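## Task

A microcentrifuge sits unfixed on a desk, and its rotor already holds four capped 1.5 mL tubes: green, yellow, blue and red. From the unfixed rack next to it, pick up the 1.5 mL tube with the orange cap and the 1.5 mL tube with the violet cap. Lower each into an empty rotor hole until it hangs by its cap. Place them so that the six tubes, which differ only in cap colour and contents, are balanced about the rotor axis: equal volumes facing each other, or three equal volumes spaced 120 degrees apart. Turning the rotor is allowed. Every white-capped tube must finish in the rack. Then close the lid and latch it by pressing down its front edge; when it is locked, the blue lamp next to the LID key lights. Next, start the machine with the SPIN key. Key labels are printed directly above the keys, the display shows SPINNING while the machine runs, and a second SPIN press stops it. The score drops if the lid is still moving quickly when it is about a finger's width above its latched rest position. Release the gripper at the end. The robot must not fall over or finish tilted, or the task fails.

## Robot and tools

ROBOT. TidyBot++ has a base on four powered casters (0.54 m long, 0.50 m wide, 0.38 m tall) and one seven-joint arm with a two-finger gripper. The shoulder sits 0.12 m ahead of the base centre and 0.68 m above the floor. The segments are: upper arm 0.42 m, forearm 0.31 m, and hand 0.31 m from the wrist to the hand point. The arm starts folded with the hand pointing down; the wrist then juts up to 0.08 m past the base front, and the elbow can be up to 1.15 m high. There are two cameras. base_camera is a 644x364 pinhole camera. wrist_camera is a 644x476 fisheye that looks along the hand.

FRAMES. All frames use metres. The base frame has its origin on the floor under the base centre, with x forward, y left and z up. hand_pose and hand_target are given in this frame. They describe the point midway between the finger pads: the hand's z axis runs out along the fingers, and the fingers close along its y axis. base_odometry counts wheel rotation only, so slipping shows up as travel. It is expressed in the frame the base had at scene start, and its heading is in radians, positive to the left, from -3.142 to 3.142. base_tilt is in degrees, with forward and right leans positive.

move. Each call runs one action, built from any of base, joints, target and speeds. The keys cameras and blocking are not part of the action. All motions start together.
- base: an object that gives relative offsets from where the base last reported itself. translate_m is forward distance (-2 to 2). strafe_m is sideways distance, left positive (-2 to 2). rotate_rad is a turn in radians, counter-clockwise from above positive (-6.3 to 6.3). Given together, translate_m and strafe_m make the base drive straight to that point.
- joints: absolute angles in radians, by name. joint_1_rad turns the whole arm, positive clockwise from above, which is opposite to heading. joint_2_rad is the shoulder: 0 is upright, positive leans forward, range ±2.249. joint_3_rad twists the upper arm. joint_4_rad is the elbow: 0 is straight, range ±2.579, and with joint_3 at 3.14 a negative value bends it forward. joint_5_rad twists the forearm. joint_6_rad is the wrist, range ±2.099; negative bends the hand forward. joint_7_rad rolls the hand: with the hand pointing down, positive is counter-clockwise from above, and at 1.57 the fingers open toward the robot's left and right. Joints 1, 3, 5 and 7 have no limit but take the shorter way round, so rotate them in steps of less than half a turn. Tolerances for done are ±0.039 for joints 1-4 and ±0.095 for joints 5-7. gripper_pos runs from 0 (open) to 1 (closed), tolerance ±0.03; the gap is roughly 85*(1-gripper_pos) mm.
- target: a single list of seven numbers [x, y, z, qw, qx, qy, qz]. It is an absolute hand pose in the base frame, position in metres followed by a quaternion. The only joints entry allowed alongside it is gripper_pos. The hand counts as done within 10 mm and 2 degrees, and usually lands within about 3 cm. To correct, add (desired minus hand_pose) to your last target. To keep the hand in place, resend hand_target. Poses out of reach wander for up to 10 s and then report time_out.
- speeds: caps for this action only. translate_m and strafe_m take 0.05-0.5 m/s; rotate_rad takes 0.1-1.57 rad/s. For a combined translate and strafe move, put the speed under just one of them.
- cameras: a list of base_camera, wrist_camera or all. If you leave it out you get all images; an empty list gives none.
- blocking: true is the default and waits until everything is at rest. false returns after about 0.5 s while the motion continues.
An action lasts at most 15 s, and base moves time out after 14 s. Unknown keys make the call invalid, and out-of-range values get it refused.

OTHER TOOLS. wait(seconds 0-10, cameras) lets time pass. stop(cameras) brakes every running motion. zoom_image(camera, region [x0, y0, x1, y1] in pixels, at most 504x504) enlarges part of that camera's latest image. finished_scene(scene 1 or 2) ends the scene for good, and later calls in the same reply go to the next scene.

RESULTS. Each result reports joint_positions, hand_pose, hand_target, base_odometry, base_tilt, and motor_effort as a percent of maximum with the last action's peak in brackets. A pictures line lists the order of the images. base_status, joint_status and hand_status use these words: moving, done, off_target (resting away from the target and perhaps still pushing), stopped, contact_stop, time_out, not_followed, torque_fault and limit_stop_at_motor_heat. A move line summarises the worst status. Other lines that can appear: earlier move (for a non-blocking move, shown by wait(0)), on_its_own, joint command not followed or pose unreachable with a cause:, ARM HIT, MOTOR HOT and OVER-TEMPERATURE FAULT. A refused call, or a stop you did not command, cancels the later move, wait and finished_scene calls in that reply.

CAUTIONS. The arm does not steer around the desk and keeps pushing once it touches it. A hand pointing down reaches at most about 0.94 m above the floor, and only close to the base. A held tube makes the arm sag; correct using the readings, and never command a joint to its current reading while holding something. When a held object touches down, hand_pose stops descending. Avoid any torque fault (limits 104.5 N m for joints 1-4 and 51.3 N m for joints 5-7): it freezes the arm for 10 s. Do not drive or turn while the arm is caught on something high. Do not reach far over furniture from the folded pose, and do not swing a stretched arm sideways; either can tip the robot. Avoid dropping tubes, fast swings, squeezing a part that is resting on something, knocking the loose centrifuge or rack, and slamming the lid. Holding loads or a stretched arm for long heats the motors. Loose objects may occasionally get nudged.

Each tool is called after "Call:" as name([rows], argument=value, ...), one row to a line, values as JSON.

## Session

Call:
move()

Scene clock: 0.00 s.
base_odometry: x=+0.000 y=+0.000 heading=+0.000
base_tilt: forward=-0.4 right=-0.3
base_status: not commanded
joint_positions: joint_1_rad=+0.020 joint_2_rad=-0.354 joint_3_rad=+3.154 joint_4_rad=-2.505 joint_5_rad=+0.024 joint_6_rad=-0.839 joint_7_rad=+1.582 gripper_pos=+0.000
joint_status: not commanded
motor_effort: joint_1_rad=-2 joint_2_rad=-3 joint_3_rad=+0 joint_4_rad=+15 joint_5_rad=+0 joint_6_rad=+1 joint_7_rad=-1
hand_pose: x=+0.2829 y=-0.0089 z=+0.5964 quat_wxyz=(+0.009, +0.997, -0.003, +0.075) (m; base frame)
hand_target: x=+0.2820 y=-0.0089 z=+0.5958 quat_wxyz=(+0.009, +0.997, -0.003, +0.074) (m; base frame)
hand_status: not commanded
pictures: base_camera, wrist_camera

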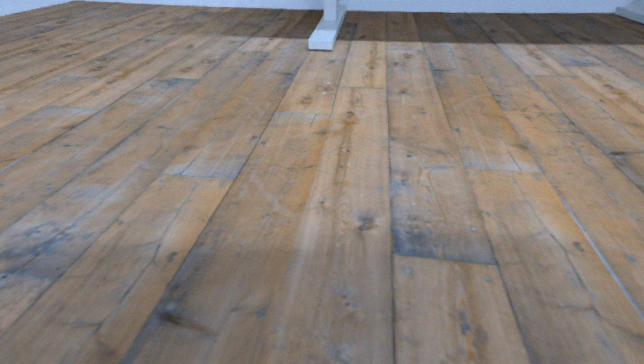

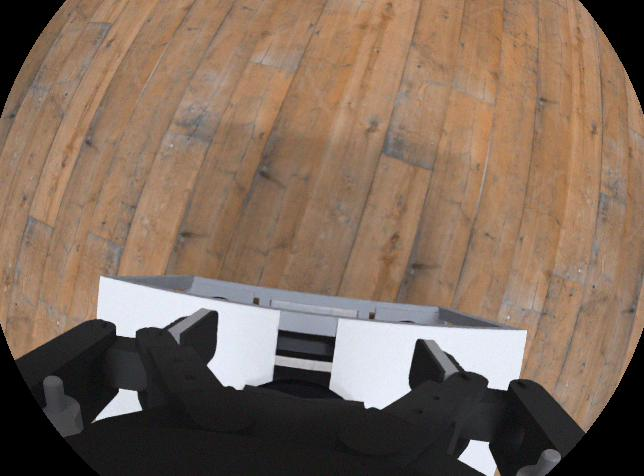

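Call:
move(joints={"joint_1_rad": 0.0, "joint_2_rad": -0.35, "joint_3_rad": 3.1416, "joint_4_rad": -1.6, "joint_5_rad": 0.0, "joint_6_rad": -0.65, "joint_7_rad": 1.567, "gripper_pos": 0.6})

Scene clock: 2.47 s.
move: done
base_odometry: x=+0.000 y=+0.000 heading=+0.000
base_tilt: forward=-0.4 right=-0.3
base_status: not commanded
joint_positions: joint_1_rad=+0.020 joint_2_rad=-0.354 joint_3_rad=+3.154 joint_4_rad=-1.608 joint_5_rad=+0.024 joint_6_rad=-0.693 joint_7_rad=+1.582 gripper_pos=+0.600
joint_status: all done
motor_effort: joint_1_rad=-1(2) joint_2_rad=-9(9) joint_3_rad=+0(1) joint_4_rad=+21(21) joint_5_rad=+0(1) joint_6_rad=+8(8) joint_7_rad=+0(2)
hand_pose: x=+0.5612 y=-0.0188 z=+1.0600 quat_wxyz=(+0.021, +0.827, -0.006, +0.562) (m; base frame)
hand_target: x=+0.5676 y=+0.0013 z=+1.0755 quat_wxyz=(-0.001, +0.813, -0.002, +0.582) (m; base frame)
hand_status: not commanded
pictures: base_camera, wrist_camera

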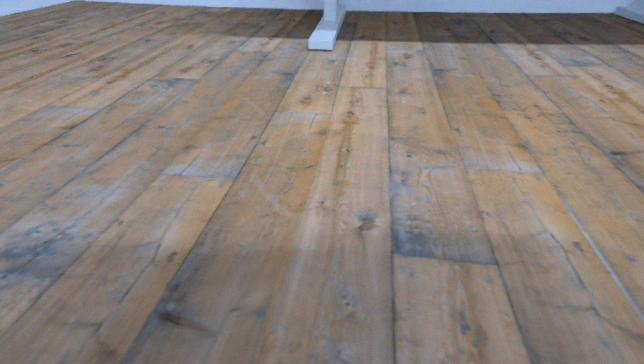

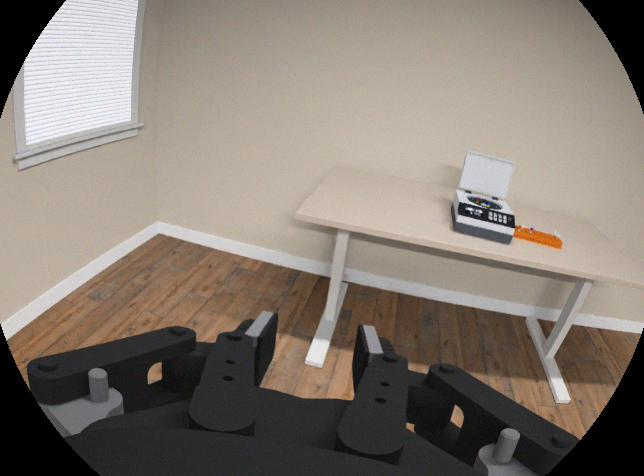

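Call:
zoom_image(camera="wrist_camera", region=[420, 130, 600, 280])

Scaled by 2.800.

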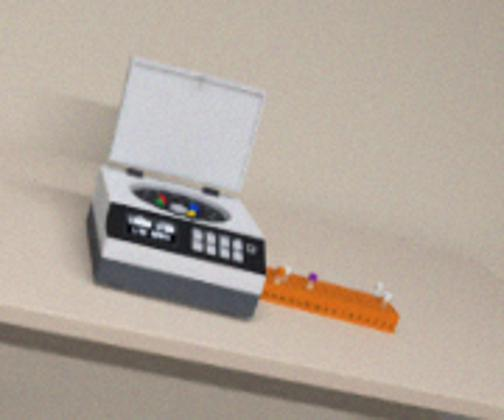

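Call:
move(base={"translate_m": 1.0, "strafe_m": -0.63, "rotate_rad": -0.25}, joints={"joint_1_rad": -0.02, "joint_2_rad": -0.7, "joint_3_rad": 3.12, "joint_4_rad": -1.6, "joint_5_rad": -0.04, "joint_6_rad": -1.3, "joint_7_rad": 1.49, "gripper_pos": 0.6}, cameras=["wrist_camera"])

Scene clock: 9.07 s.
move: done
base_odometry: x=+1.000 y=-0.630 heading=-0.251
base_tilt: forward=-0.4 right=-0.3
base_status: done
joint_positions: joint_1_rad=+0.007 joint_2_rad=-0.698 joint_3_rad=+3.130 joint_4_rad=-1.607 joint_5_rad=+0.002 joint_6_rad=-1.251 joint_7_rad=+1.553 gripper_pos=+0.600
joint_status: all done
motor_effort: joint_1_rad=-1(2) joint_2_rad=+5(10) joint_3_rad=+0(3) joint_4_rad=+18(22) joint_5_rad=+0(1) joint_6_rad=+7(9) joint_7_rad=-1(2)
hand_pose: x=+0.3552 y=+0.0035 z=+1.0244 quat_wxyz=(+0.000, +0.882, -0.006, +0.471) (m; base frame)
hand_target: x=+0.3447 y=+0.0262 z=+1.0156 quat_wxyz=(-0.040, +0.891, -0.013, +0.452) (m; base frame)
hand_status: not commanded
pictures: wrist_camera

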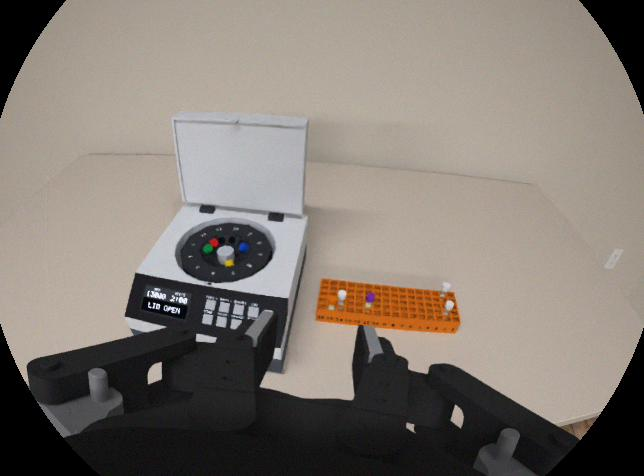

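Call:
zoom_image(camera="wrist_camera", region=[150, 190, 310, 310])

Call:
zoom_image(camera="wrist_camera", region=[300, 260, 480, 350])

Scaled by 3.150.

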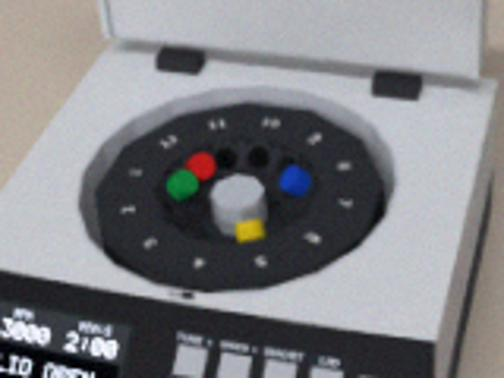

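Scaled by 2.800.

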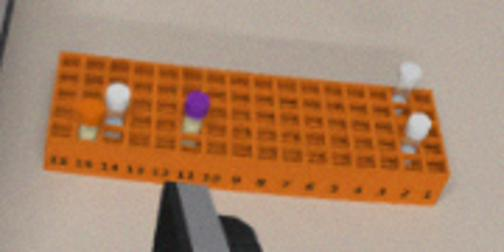

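Call:
zoom_image(camera="wrist_camera", region=[120, 240, 320, 370])

Scaled by 2.520.

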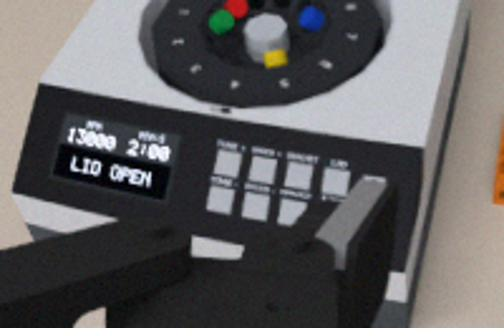

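Call:
move(base={"translate_m": 0.14}, joints={"joint_1_rad": -0.386, "joint_2_rad": -0.031, "joint_3_rad": 3.152, "joint_4_rad": -1.113, "joint_5_rad": -0.04, "joint_6_rad": -1.873, "joint_7_rad": 1.645, "gripper_pos": 0.6}, cameras=["wrist_camera"])

Call:
zoom_image(camera="wrist_camera", region=[200, 80, 460, 320])

Scene clock: 14.67 s.
move: done
base_odometry: x=+1.136 y=-0.665 heading=-0.251
base_tilt: forward=-0.4 right=-0.3
base_status: done
joint_positions: joint_1_rad=-0.359 joint_2_rad=-0.051 joint_3_rad=+3.136 joint_4_rad=-1.126 joint_5_rad=+0.002 joint_6_rad=-1.824 joint_7_rad=+1.582 gripper_pos=+0.600
joint_status: all done
motor_effort: joint_1_rad=-1(2) joint_2_rad=-15(16) joint_3_rad=+0(1) joint_4_rad=+16(18) joint_5_rad=+0(1) joint_6_rad=+2(8) joint_7_rad=-1(2)
hand_pose: x=+0.4267 y=+0.1182 z=+0.9495 quat_wxyz=(-0.020, +0.975, +0.185, +0.119) (m; base frame)
hand_target: x=+0.4140 y=+0.1304 z=+0.9443 quat_wxyz=(-0.032, +0.969, +0.230, +0.089) (m; base frame)
hand_status: not commanded
pictures: wrist_camera

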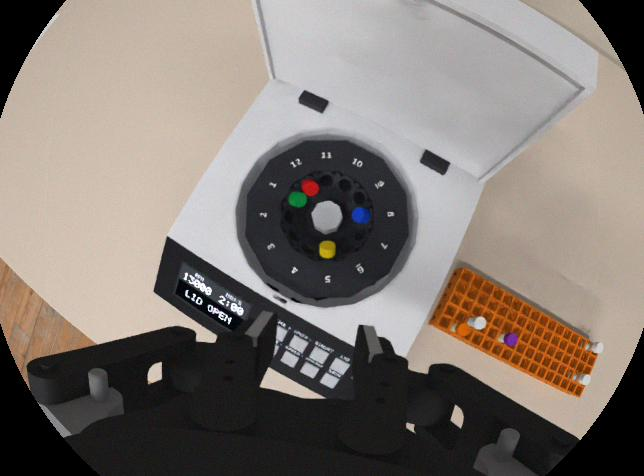

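Scaled by 1.938.

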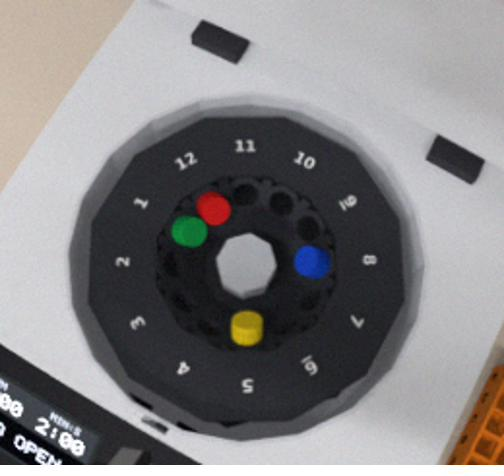

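Call:
move()

Scene clock: 15.40 s.
base_odometry: x=+1.136 y=-0.665 heading=-0.251
base_tilt: forward=-0.4 right=-0.4
base_status: done
joint_positions: joint_1_rad=-0.359 joint_2_rad=-0.051 joint_3_rad=+3.136 joint_4_rad=-1.126 joint_5_rad=+0.002 joint_6_rad=-1.826 joint_7_rad=+1.582 gripper_pos=+0.600
joint_status: all done
motor_effort: joint_1_rad=-1(2) joint_2_rad=-14(16) joint_3_rad=+0(1) joint_4_rad=+16(18) joint_5_rad=+0(1) joint_6_rad=+2(8) joint_7_rad=-1(2)
hand_pose: x=+0.4263 y=+0.1180 z=+0.9494 quat_wxyz=(-0.020, +0.975, +0.185, +0.119) (m; base frame)
hand_target: x=+0.4140 y=+0.1304 z=+0.9443 quat_wxyz=(-0.032, +0.969, +0.230, +0.089) (m; base frame)
hand_status: not commanded
pictures: base_camera, wrist_camera

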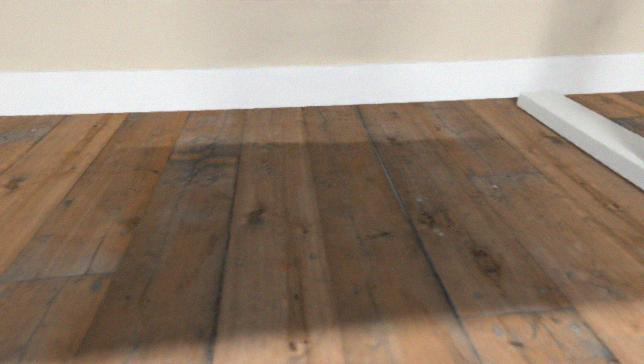

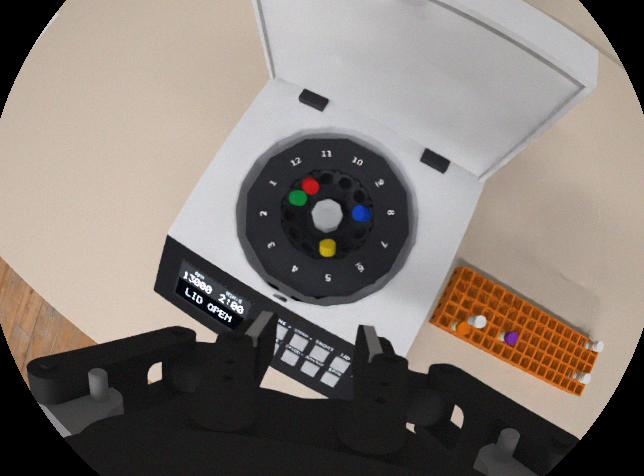

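Call:
zoom_image(camera="wrist_camera", region=[226, 110, 426, 310])

Call:
zoom_image(camera="wrist_camera", region=[424, 250, 624, 410])

Scaled by 2.520.

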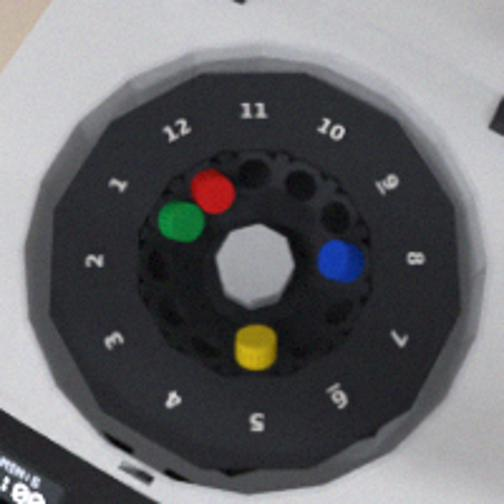

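Scaled by 2.520.

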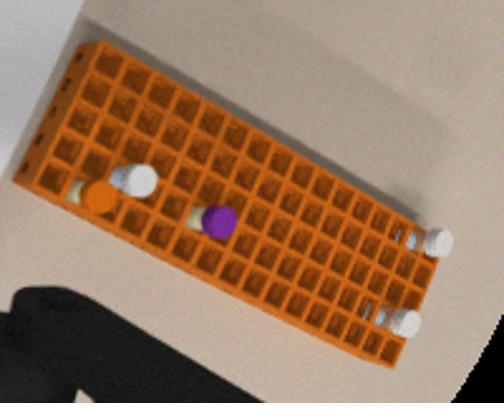

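Call:
move(joints={"joint_2_rad": 0.162, "joint_4_rad": -1.050, "joint_6_rad": -1.985}, cameras=["wrist_camera"])

Call:
zoom_image(camera="wrist_camera", region=[212, 80, 462, 330])

Scene clock: 17.80 s.
move: done
base_odometry: x=+1.136 y=-0.665 heading=-0.251
base_tilt: forward=-0.3 right=-0.4
base_status: not commanded
joint_positions: joint_1_rad=-0.359 joint_2_rad=+0.155 joint_3_rad=+3.136 joint_4_rad=-1.063 joint_5_rad=+0.002 joint_6_rad=-1.938 joint_7_rad=+1.582 gripper_pos=+0.600
joint_status: all done
motor_effort: joint_1_rad=-1(2) joint_2_rad=-21(25) joint_3_rad=+0(1) joint_4_rad=+16(17) joint_5_rad=+0(1) joint_6_rad=+0(3) joint_7_rad=-1(1)
hand_pose: x=+0.4511 y=+0.1271 z=+0.8948 quat_wxyz=(+0.002, +0.983, +0.186, -0.007) (m; base frame)
hand_target: x=+0.4351 y=+0.1388 z=+0.8968 quat_wxyz=(-0.013, +0.973, +0.230, -0.030) (m; base frame)
hand_status: not commanded
pictures: wrist_camera

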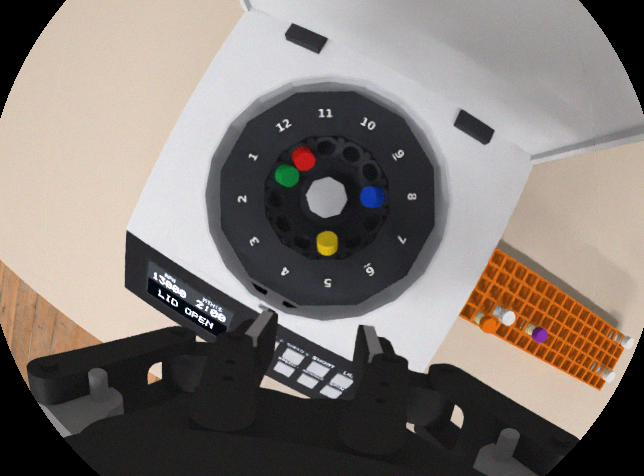

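Scaled by 2.016.

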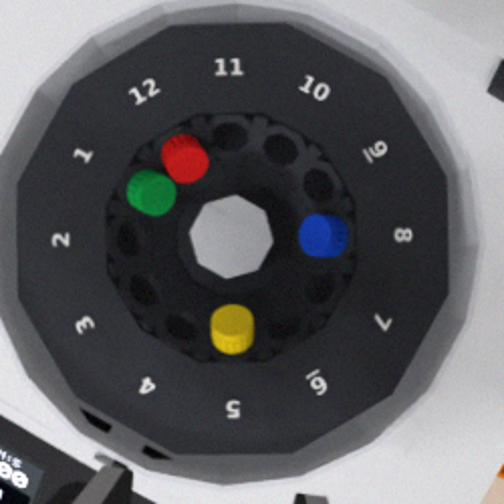

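Call:
zoom_image(camera="wrist_camera", region=[262, 134, 392, 264])

Scaled by 3.877.

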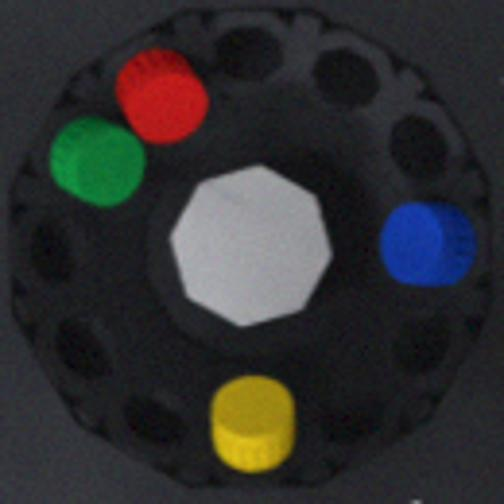

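Call:
move(joints={"joint_1_rad": -0.40, "joint_2_rad": 0.321, "joint_4_rad": -0.959, "joint_6_rad": -1.8285, "joint_7_rad": 2.55}, cameras=["wrist_camera"])

Scene clock: 26.93 s.
move: done
base_odometry: x=+1.136 y=-0.665 heading=-0.251
base_tilt: forward=-0.3 right=-0.4
base_status: not commanded
joint_positions: joint_1_rad=-0.373 joint_2_rad=+0.307 joint_3_rad=+3.136 joint_4_rad=-0.971 joint_5_rad=+0.002 joint_6_rad=-1.869 joint_7_rad=+2.485 gripper_pos=+0.600
joint_status: all done
motor_effort: joint_1_rad=-1(3) joint_2_rad=-27(30) joint_3_rad=+0(1) joint_4_rad=+16(17) joint_5_rad=+0(0) joint_6_rad=+0(2) joint_7_rad=+0(2)
hand_pose: x=+0.5151 y=+0.1576 z=+0.8624 quat_wxyz=(-0.001, +0.799, +0.602, -0.003) (m; base frame)
hand_target: x=+0.5246 y=+0.1819 z=+0.8603 quat_wxyz=(-0.012, +0.771, +0.636, +0.021) (m; base frame)
hand_status: not commanded
pictures: wrist_camera

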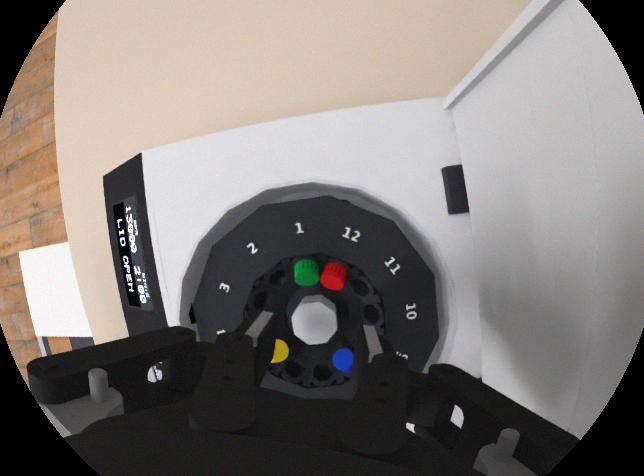

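Call:
zoom_image(camera="wrist_camera", region=[234, 230, 404, 400])

Scaled by 2.965.

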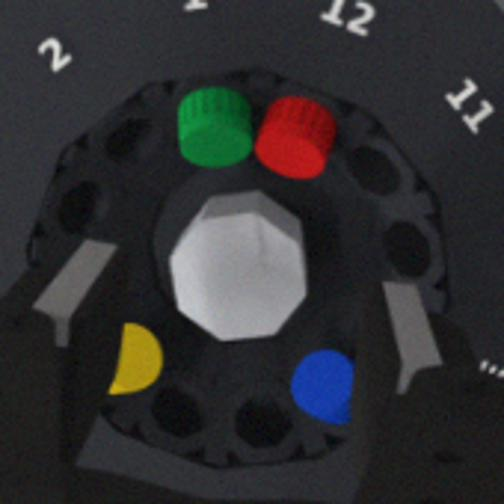

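Call:
move(joints={"joint_2_rad": 0.242, "joint_4_rad": -1.190, "joint_6_rad": -1.662, "gripper_pos": 0.5}, cameras=["wrist_camera"])

Call:
zoom_image(camera="wrist_camera", region=[204, 240, 424, 420])

Scene clock: 29.23 s.
move: done
base_odometry: x=+1.136 y=-0.665 heading=-0.251
base_tilt: forward=-0.4 right=-0.4
base_status: not commanded
joint_positions: joint_1_rad=-0.374 joint_2_rad=+0.262 joint_3_rad=+3.138 joint_4_rad=-1.160 joint_5_rad=+0.001 joint_6_rad=-1.709 joint_7_rad=+2.486 gripper_pos=+0.500
joint_status: all done
motor_effort: joint_1_rad=-1(2) joint_2_rad=-26(28) joint_3_rad=+0(1) joint_4_rad=+16(18) joint_5_rad=+0(1) joint_6_rad=+0(1) joint_7_rad=+0(1)
hand_pose: x=+0.5119 y=+0.1568 z=+0.8236 quat_wxyz=(+0.001, +0.798, +0.602, +0.005) (m; base frame)
hand_target: x=+0.5086 y=+0.1754 z=+0.8231 quat_wxyz=(-0.011, +0.773, +0.634, +0.028) (m; base frame)
hand_status: not commanded
pictures: wrist_camera

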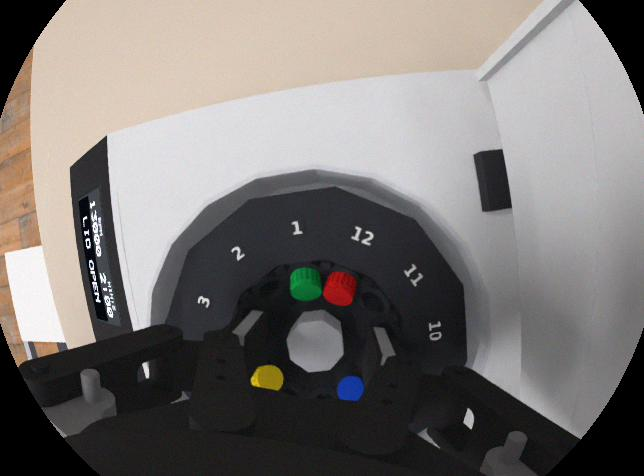

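Scaled by 2.291.

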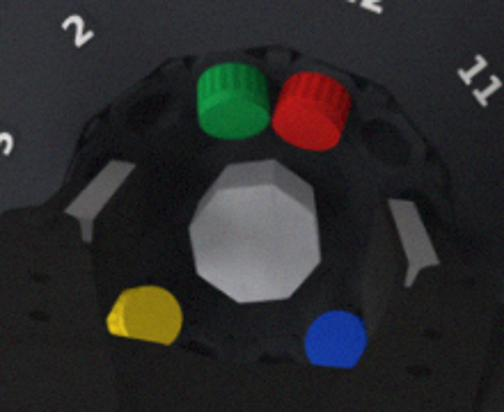

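Call:
move(joints={"joint_2_rad": 0.284, "joint_4_rad": -1.222, "joint_6_rad": -1.635}, cameras=["wrist_camera"])

Call:
zoom_image(camera="wrist_camera", region=[204, 240, 424, 420])

Scene clock: 30.33 s.
move: off_target
base_odometry: x=+1.136 y=-0.665 heading=-0.251
base_tilt: forward=-0.4 right=-0.4
base_status: not commanded
joint_positions: joint_1_rad=-0.374 joint_2_rad=+0.258 joint_3_rad=+3.138 joint_4_rad=-1.169 joint_5_rad=+0.001 joint_6_rad=-1.699 joint_7_rad=+2.487 gripper_pos=+0.500
joint_status: joint_4_rad off_target (ended at -1.169, target -1.222); the others done
motor_effort: joint_1_rad=-1(2) joint_2_rad=-17(25) joint_3_rad=-1(1) joint_4_rad=+12(16) joint_5_rad=+0(1) joint_6_rad=+3(3) joint_7_rad=+0(1)
hand_pose: x=+0.5124 y=+0.1569 z=+0.8226 quat_wxyz=(+0.002, +0.798, +0.602, +0.008) (m; base frame)
hand_target: x=+0.5131 y=+0.1772 z=+0.7950 quat_wxyz=(-0.018, +0.774, +0.633, +0.006) (m; base frame)
hand_status: not commanded
pictures: wrist_camera

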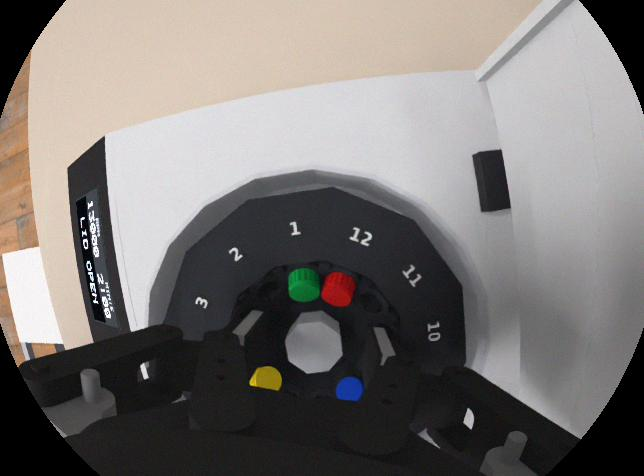

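Scaled by 2.291.

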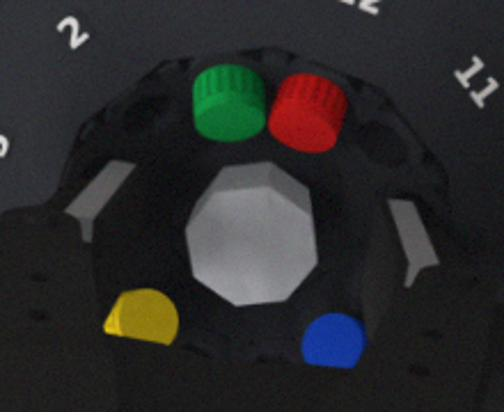

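Call:
zoom_image(camera="wrist_camera", region=[224, 290, 324, 410])

Call:
zoom_image(camera="wrist_camera", region=[314, 290, 424, 410])

Scaled by 4.200.

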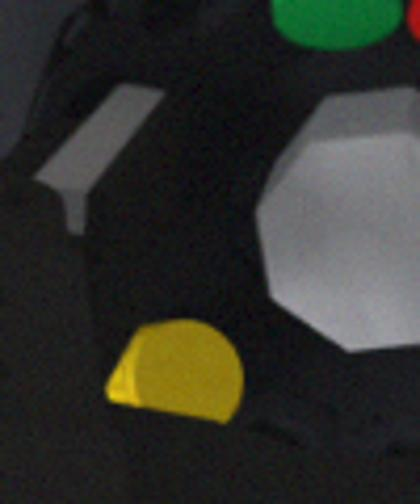

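Scaled by 4.200.

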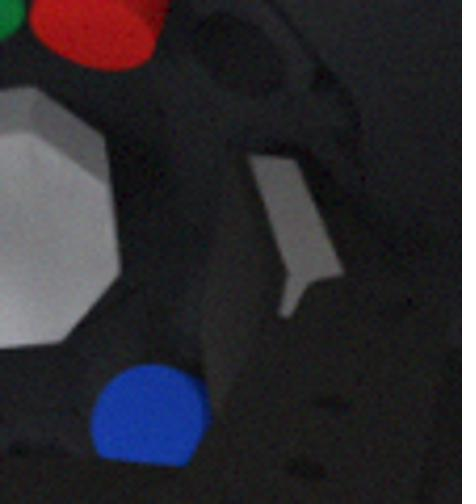

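Call:
move(joints={"joint_2_rad": 0.215, "joint_4_rad": -1.155, "joint_6_rad": -1.70}, cameras=[])

Call:
move(joints={"gripper_pos": 0.62}, cameras=["wrist_camera"])

Call:
zoom_image(camera="wrist_camera", region=[224, 250, 424, 410])

Scene clock: 34.27 s.
move: done
base_odometry: x=+1.136 y=-0.665 heading=-0.251
base_tilt: forward=-0.3 right=-0.3
base_status: not commanded
joint_positions: joint_1_rad=-0.374 joint_2_rad=+0.244 joint_3_rad=+3.138 joint_4_rad=-1.164 joint_5_rad=+0.001 joint_6_rad=-1.698 joint_7_rad=+2.487 gripper_pos=+0.500
joint_status: all done
motor_effort: joint_1_rad=-1(2) joint_2_rad=-26(27) joint_3_rad=+0(1) joint_4_rad=+17(17) joint_5_rad=+0(1) joint_6_rad=+0(3) joint_7_rad=+0(1)
hand_pose: x=+0.5119 y=+0.1568 z=+0.8300 quat_wxyz=(+0.005, +0.798, +0.602, +0.017) (m; base frame)
hand_target: x=+0.5023 y=+0.1727 z=+0.8453 quat_wxyz=(-0.007, +0.772, +0.634, +0.040) (m; base frame)
hand_status: not commanded
pictures: none
No camera images: "cameras" was empty.

Scene clock: 34.80 s.
move: done
base_odometry: x=+1.136 y=-0.665 heading=-0.251
base_tilt: forward=-0.3 right=-0.4
base_status: not commanded
joint_positions: joint_1_rad=-0.374 joint_2_rad=+0.244 joint_3_rad=+3.138 joint_4_rad=-1.164 joint_5_rad=+0.001 joint_6_rad=-1.698 joint_7_rad=+2.487 gripper_pos=+0.620
joint_status: all done
motor_effort: joint_1_rad=+0(2) joint_2_rad=-26(26) joint_3_rad=+0(1) joint_4_rad=+17(17) joint_5_rad=+0(0) joint_6_rad=+0(1) joint_7_rad=-1(1)
hand_pose: x=+0.5118 y=+0.1568 z=+0.8302 quat_wxyz=(+0.005, +0.798, +0.602, +0.017) (m; base frame)
hand_target: x=+0.5023 y=+0.1727 z=+0.8453 quat_wxyz=(-0.007, +0.772, +0.634, +0.040) (m; base frame)
hand_status: not commanded
pictures: wrist_camera

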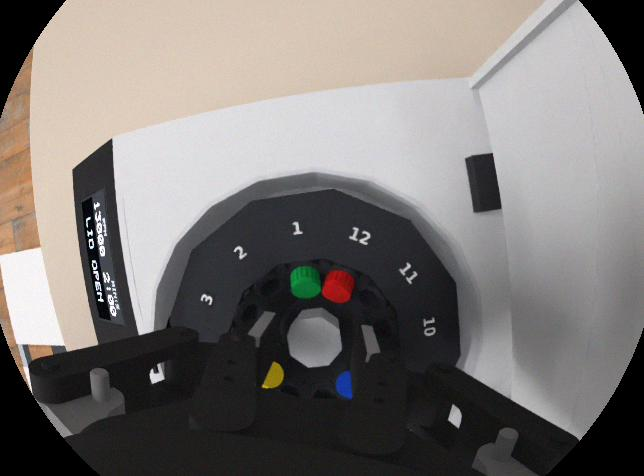

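Scaled by 2.520.

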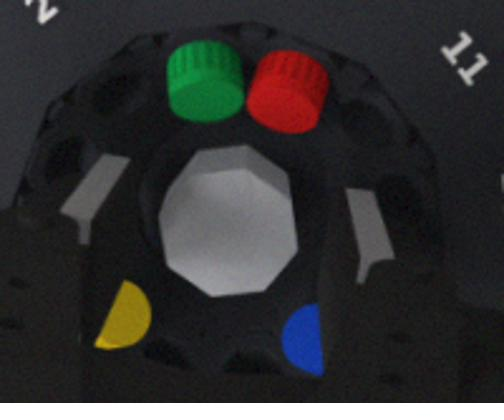

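Call:
zoom_image(camera="wrist_camera", region=[384, 130, 644, 476])

Scaled by 1.457.

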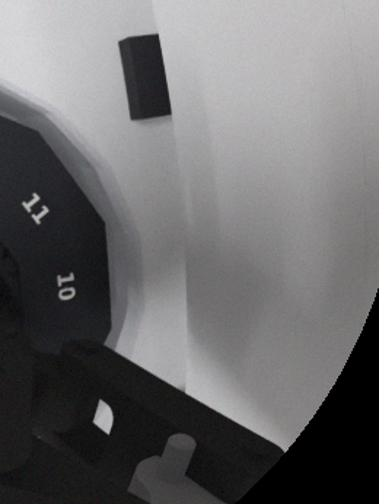

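Call:
move(joints={"joint_2_rad": 0.286, "joint_4_rad": -1.2165, "joint_6_rad": -1.642}, cameras=["wrist_camera"])

Call:
zoom_image(camera="wrist_camera", region=[224, 260, 424, 420])

Scene clock: 39.93 s.
move: done
base_odometry: x=+1.136 y=-0.665 heading=-0.251
base_tilt: forward=-0.4 right=-0.4
base_status: not commanded
joint_positions: joint_1_rad=-0.374 joint_2_rad=+0.251 joint_3_rad=+3.139 joint_4_rad=-1.185 joint_5_rad=+0.000 joint_6_rad=-1.681 joint_7_rad=+2.487 gripper_pos=+0.620
joint_status: all done
motor_effort: joint_1_rad=-1(2) joint_2_rad=-19(26) joint_3_rad=+0(1) joint_4_rad=+13(17) joint_5_rad=+0(1) joint_6_rad=+3(5) joint_7_rad=+0(1)
hand_pose: x=+0.5125 y=+0.1570 z=+0.8204 quat_wxyz=(+0.003, +0.798, +0.602, +0.012) (m; base frame)
hand_target: x=+0.5127 y=+0.1771 z=+0.7958 quat_wxyz=(-0.018, +0.774, +0.633, +0.004) (m; base frame)
hand_status: not commanded
pictures: wrist_camera

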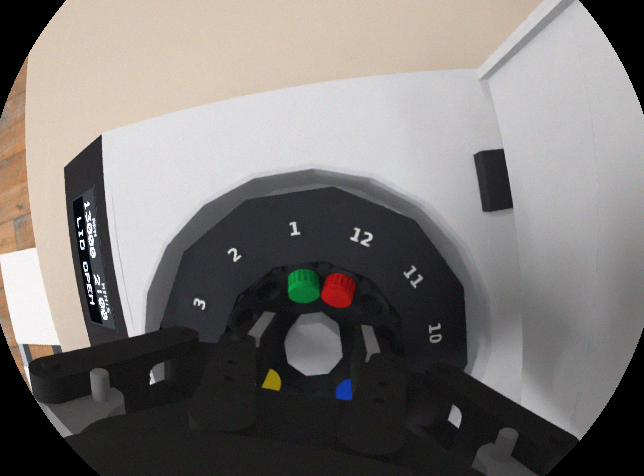

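Scaled by 2.520.

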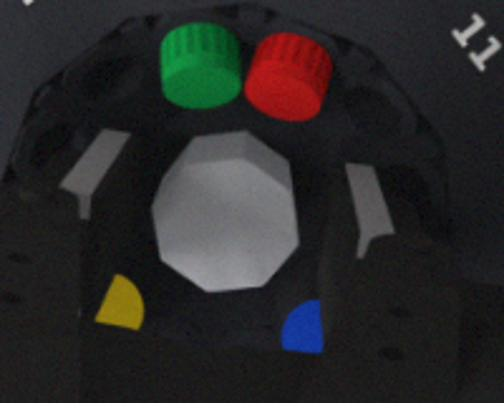

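Call:
zoom_image(camera="wrist_camera", region=[330, 315, 410, 415])

Scaled by 5.040.

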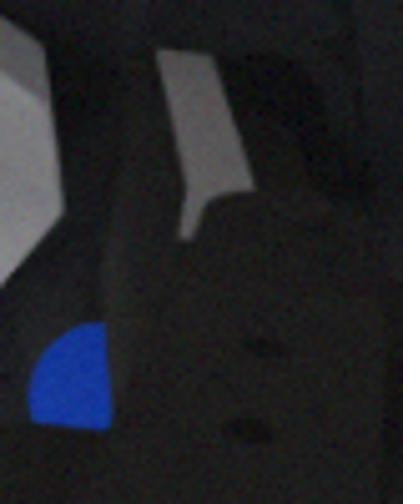

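Call:
move(joints={"joint_2_rad": 0.225, "joint_4_rad": -1.165, "joint_6_rad": -1.70, "gripper_pos": 0.67}, cameras=[])

Call:
move(joints={"joint_2_rad": 0.290, "joint_4_rad": -1.222, "joint_6_rad": -1.642}, cameras=["wrist_camera"])

Call:
zoom_image(camera="wrist_camera", region=[254, 300, 374, 420])

Scene clock: 41.67 s.
move: done
base_odometry: x=+1.136 y=-0.665 heading=-0.251
base_tilt: forward=-0.3 right=-0.4
base_status: not commanded
joint_positions: joint_1_rad=-0.374 joint_2_rad=+0.242 joint_3_rad=+3.139 joint_4_rad=-1.171 joint_5_rad=+0.000 joint_6_rad=-1.683 joint_7_rad=+2.487 gripper_pos=+0.670
joint_status: all done
motor_effort: joint_1_rad=-1(2) joint_2_rad=-26(29) joint_3_rad=+0(1) joint_4_rad=+17(18) joint_5_rad=+0(1) joint_6_rad=+0(2) joint_7_rad=-1(1)
hand_pose: x=+0.5140 y=+0.1575 z=+0.8287 quat_wxyz=(+0.006, +0.798, +0.602, +0.022) (m; base frame)
hand_target: x=+0.5014 y=+0.1723 z=+0.8378 quat_wxyz=(-0.010, +0.772, +0.634, +0.030) (m; base frame)
hand_status: not commanded
pictures: none
No camera images: "cameras" was empty.

Scene clock: 42.47 s.
move: off_target
base_odometry: x=+1.136 y=-0.665 heading=-0.251
base_tilt: forward=-0.4 right=-0.4
base_status: not commanded
joint_positions: joint_1_rad=-0.375 joint_2_rad=+0.250 joint_3_rad=+3.139 joint_4_rad=-1.190 joint_5_rad=-0.001 joint_6_rad=-1.674 joint_7_rad=+2.487 gripper_pos=+0.670
joint_status: joint_2_rad off_target (ended at +0.250, target +0.290); the others done
motor_effort: joint_1_rad=-1(2) joint_2_rad=-20(26) joint_3_rad=+0(1) joint_4_rad=+15(17) joint_5_rad=+0(1) joint_6_rad=+3(6) joint_7_rad=+0(1)
hand_pose: x=+0.5127 y=+0.1577 z=+0.8190 quat_wxyz=(+0.003, +0.798, +0.603, +0.013) (m; base frame)
hand_target: x=+0.5117 y=+0.1767 z=+0.7924 quat_wxyz=(-0.019, +0.774, +0.633, -0.001) (m; base frame)
hand_status: not commanded
pictures: wrist_camera

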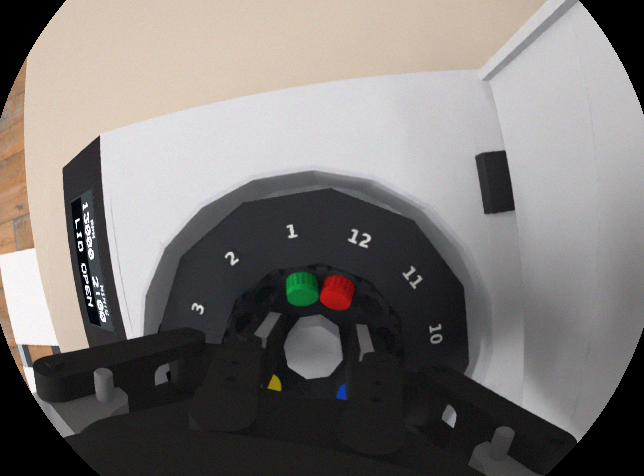

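Scaled by 4.200.

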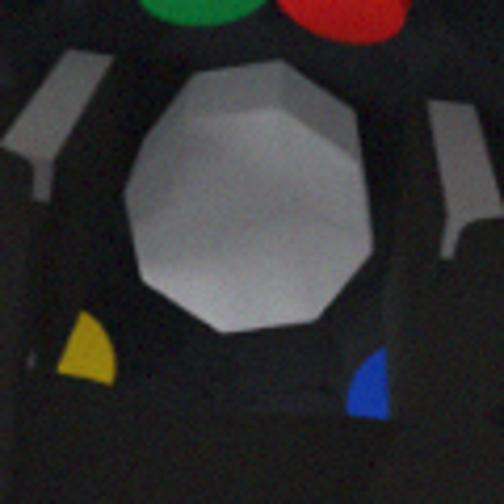

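Call:
move(joints={"gripper_pos": 0.73}, cameras=["wrist_camera"])

Call:
zoom_image(camera="wrist_camera", region=[254, 300, 374, 420])

Scene clock: 43.20 s.
move: done
base_odometry: x=+1.136 y=-0.665 heading=-0.251
base_tilt: forward=-0.3 right=-0.4
base_status: not commanded
joint_positions: joint_1_rad=-0.375 joint_2_rad=+0.253 joint_3_rad=+3.139 joint_4_rad=-1.194 joint_5_rad=-0.001 joint_6_rad=-1.674 joint_7_rad=+2.487 gripper_pos=+0.726
joint_status: all done
motor_effort: joint_1_rad=-2(2) joint_2_rad=-18(24) joint_3_rad=-1(1) joint_4_rad=+11(16) joint_5_rad=+0(1) joint_6_rad=+1(4) joint_7_rad=+0(1)
hand_pose: x=+0.5125 y=+0.1575 z=+0.8170 quat_wxyz=(+0.002, +0.798, +0.603, +0.011) (m; base frame)
hand_target: x=+0.5117 y=+0.1767 z=+0.7924 quat_wxyz=(-0.019, +0.774, +0.633, -0.001) (m; base frame)
hand_status: not commanded
pictures: wrist_camera

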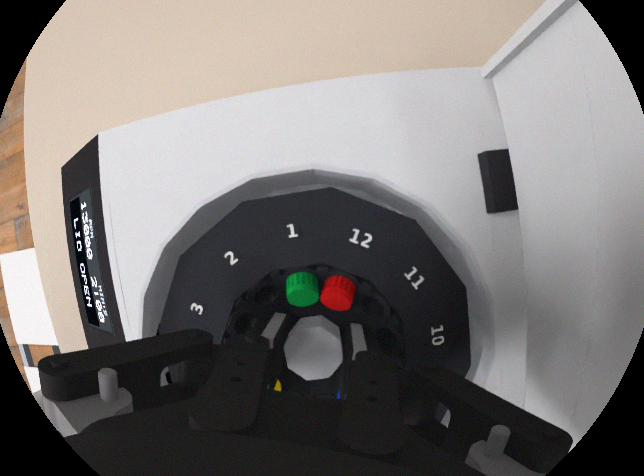

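Scaled by 4.200.

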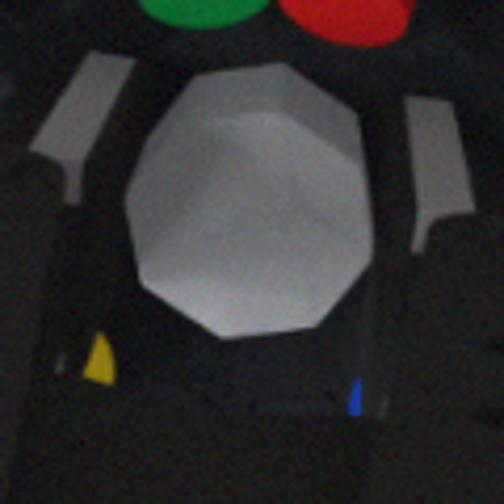

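Call:
move(joints={"gripper_pos": 0.78}, cameras=[])

Scene clock: 44.80 s.
move: done
base_odometry: x=+1.136 y=-0.665 heading=-0.251
base_tilt: forward=-0.3 right=-0.4
base_status: not commanded
joint_positions: joint_1_rad=-0.375 joint_2_rad=+0.252 joint_3_rad=+3.139 joint_4_rad=-1.193 joint_5_rad=-0.001 joint_6_rad=-1.674 joint_7_rad=+2.487 gripper_pos=+0.758
joint_status: all done
motor_effort: joint_1_rad=-1(2) joint_2_rad=-18(18) joint_3_rad=+0(0) joint_4_rad=+12(12) joint_5_rad=+0(0) joint_6_rad=+3(3) joint_7_rad=+0(1)
hand_pose: x=+0.5124 y=+0.1575 z=+0.8173 quat_wxyz=(+0.002, +0.798, +0.603, +0.011) (m; base frame)
hand_target: x=+0.5117 y=+0.1767 z=+0.7924 quat_wxyz=(-0.019, +0.774, +0.633, -0.001) (m; base frame)
hand_status: not commanded
pictures: none
No camera images: "cameras" was empty.

Call:
move(joints={"joint_2_rad": 0.262, "joint_4_rad": -1.204, "joint_6_rad": -1.655, "joint_7_rad": 3.48}, cameras=["wrist_camera"])

Scene clock: 46.97 s.
move: done
base_odometry: x=+1.136 y=-0.665 heading=-0.251
base_tilt: forward=-0.3 right=-0.4
base_status: not commanded
joint_positions: joint_1_rad=-0.375 joint_2_rad=+0.252 joint_3_rad=+3.139 joint_4_rad=-1.194 joint_5_rad=-0.002 joint_6_rad=-1.678 joint_7_rad=+3.416 gripper_pos=+0.758
joint_status: all done
motor_effort: joint_1_rad=-1(2) joint_2_rad=-19(20) joint_3_rad=+0(0) joint_4_rad=+19(19) joint_5_rad=+0(1) joint_6_rad=+10(10) joint_7_rad=-1(2)
hand_pose: x=+0.5111 y=+0.1574 z=+0.8174 quat_wxyz=(+0.005, +0.443, +0.896, +0.008) (m; base frame)
hand_target: x=+0.5096 y=+0.1758 z=+0.8101 quat_wxyz=(-0.006, +0.407, +0.913, +0.020) (m; base frame)
hand_status: not commanded
pictures: wrist_camera

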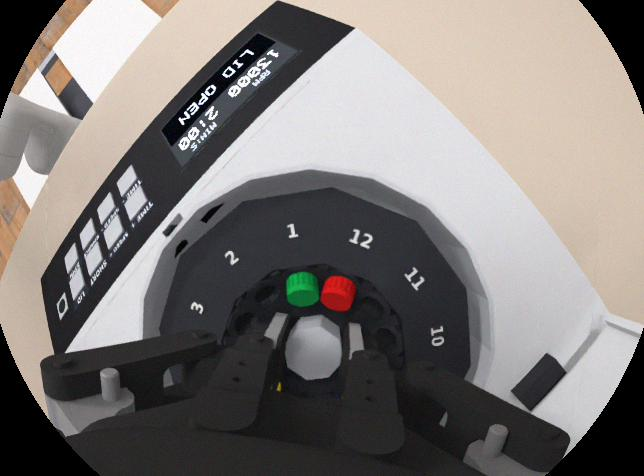

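Call:
zoom_image(camera="wrist_camera", region=[254, 300, 374, 420])

Scaled by 4.200.

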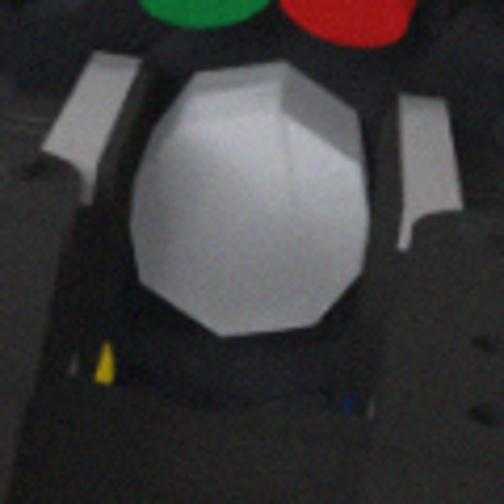

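Call:
move(joints={"gripper_pos": 0.62}, cameras=[])

Call:
move(joints={"joint_2_rad": 0.315, "joint_4_rad": -0.97, "joint_6_rad": -1.84}, cameras=["wrist_camera"])

Scene clock: 49.83 s.
move: done
base_odometry: x=+1.136 y=-0.665 heading=-0.251
base_tilt: forward=-0.3 right=-0.4
base_status: not commanded
joint_positions: joint_1_rad=-0.376 joint_2_rad=+0.247 joint_3_rad=+3.146 joint_4_rad=-1.189 joint_5_rad=-0.003 joint_6_rad=-1.676 joint_7_rad=+3.417 gripper_pos=+0.620
joint_status: all done
motor_effort: joint_1_rad=-3(3) joint_2_rad=-21(23) joint_3_rad=-1(2) joint_4_rad=+16(21) joint_5_rad=-1(3) joint_6_rad=+4(10) joint_7_rad=-1(1)
hand_pose: x=+0.5127 y=+0.1562 z=+0.8210 quat_wxyz=(+0.009, +0.445, +0.895, +0.012) (m; base frame)
hand_target: x=+0.5096 y=+0.1758 z=+0.8101 quat_wxyz=(-0.006, +0.407, +0.913, +0.020) (m; base frame)
hand_status: not commanded
pictures: none
No camera images: "cameras" was empty.

Scene clock: 51.10 s.
move: done
base_odometry: x=+1.136 y=-0.665 heading=-0.251
base_tilt: forward=-0.3 right=-0.3
base_status: not commanded
joint_positions: joint_1_rad=-0.377 joint_2_rad=+0.289 joint_3_rad=+3.146 joint_4_rad=-0.980 joint_5_rad=-0.004 joint_6_rad=-1.791 joint_7_rad=+3.417 gripper_pos=+0.620
joint_status: all done
motor_effort: joint_1_rad=-1(3) joint_2_rad=-27(28) joint_3_rad=+0(2) joint_4_rad=+16(21) joint_5_rad=+0(1) joint_6_rad=+0(7) joint_7_rad=+0(1)
hand_pose: x=+0.5329 y=+0.1648 z=+0.8680 quat_wxyz=(+0.026, +0.444, +0.895, +0.031) (m; base frame)
hand_target: x=+0.5180 y=+0.1791 z=+0.8594 quat_wxyz=(-0.007, +0.404, +0.915, +0.018) (m; base frame)
hand_status: not commanded
pictures: wrist_camera

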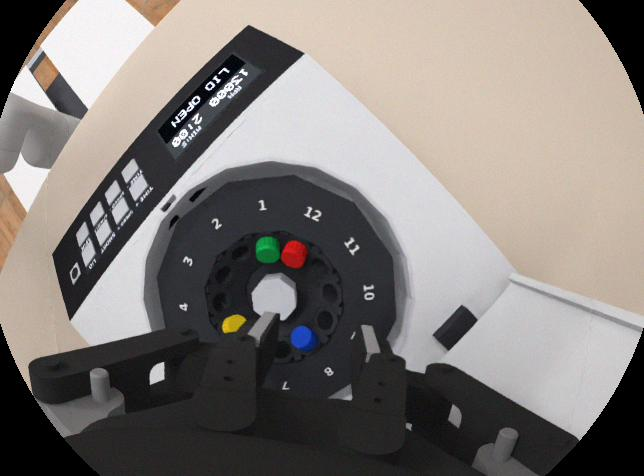

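Call:
move(cameras=["wrist_camera"])

Scene clock: 52.43 s.
base_odometry: x=+1.136 y=-0.665 heading=-0.251
base_tilt: forward=-0.4 right=-0.4
base_status: not commanded
joint_positions: joint_1_rad=-0.377 joint_2_rad=+0.289 joint_3_rad=+3.146 joint_4_rad=-0.980 joint_5_rad=-0.004 joint_6_rad=-1.794 joint_7_rad=+3.417 gripper_pos=+0.620
joint_status: all done
motor_effort: joint_1_rad=-1(3) joint_2_rad=-27(28) joint_3_rad=+0(2) joint_4_rad=+17(21) joint_5_rad=+0(1) joint_6_rad=+1(7) joint_7_rad=+0(1)
hand_pose: x=+0.5321 y=+0.1645 z=+0.8679 quat_wxyz=(+0.025, +0.444, +0.895, +0.030) (m; base frame)
hand_target: x=+0.5180 y=+0.1791 z=+0.8594 quat_wxyz=(-0.007, +0.404, +0.915, +0.018) (m; base frame)
hand_status: not commanded
pictures: wrist_camera

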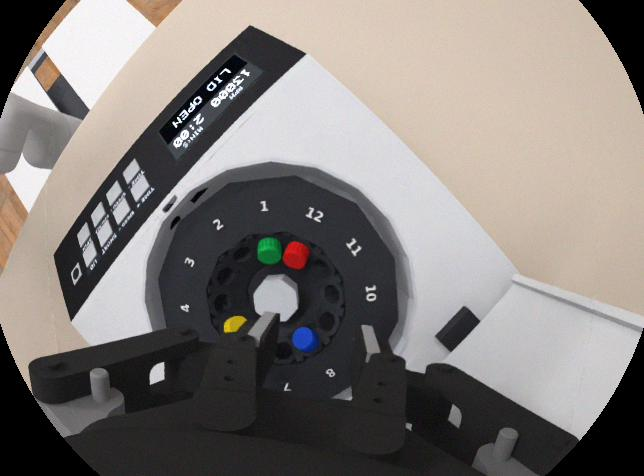

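Call:
move(joints={"joint_1_rad": 0.071, "joint_2_rad": 0.133, "joint_3_rad": 3.152, "joint_4_rad": -1.176, "joint_5_rad": -0.04, "joint_6_rad": -1.88, "joint_7_rad": 3.98, "gripper_pos": 0.66}, cameras=["wrist_camera"])

Scene clock: 55.20 s.
move: done
base_odometry: x=+1.136 y=-0.665 heading=-0.251
base_tilt: forward=-0.3 right=-0.3
base_status: not commanded
joint_positions: joint_1_rad=+0.046 joint_2_rad=+0.155 joint_3_rad=+3.148 joint_4_rad=-1.150 joint_5_rad=-0.004 joint_6_rad=-1.834 joint_7_rad=+3.915 gripper_pos=+0.660
joint_status: all done
motor_effort: joint_1_rad=-1(4) joint_2_rad=-22(29) joint_3_rad=+0(2) joint_4_rad=+16(17) joint_5_rad=+0(2) joint_6_rad=-1(2) joint_7_rad=+0(1)
hand_pose: x=+0.4877 y=-0.0165 z=+0.8690 quat_wxyz=(+0.001, +0.412, +0.911, +0.002) (m; base frame)
hand_target: x=+0.4637 y=-0.0146 z=+0.8695 quat_wxyz=(-0.028, +0.390, +0.920, +0.010) (m; base frame)
hand_status: not commanded
pictures: wrist_camera

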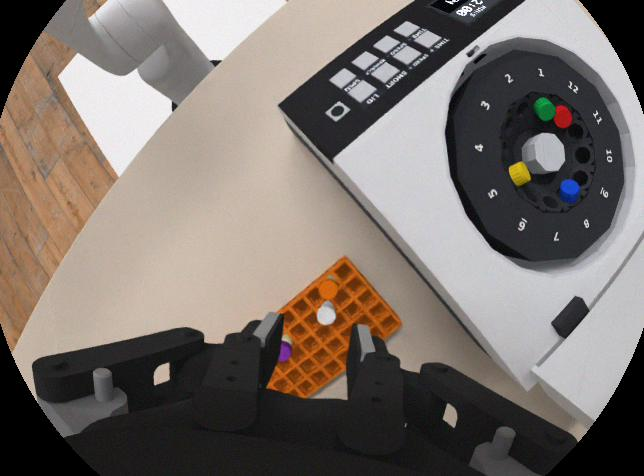

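Call:
zoom_image(camera="wrist_camera", region=[250, 240, 430, 400])

Scaled by 2.800.

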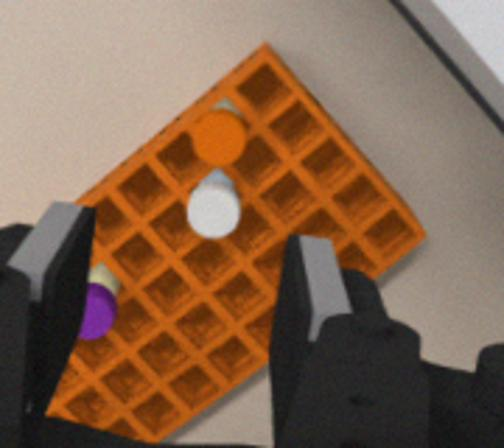

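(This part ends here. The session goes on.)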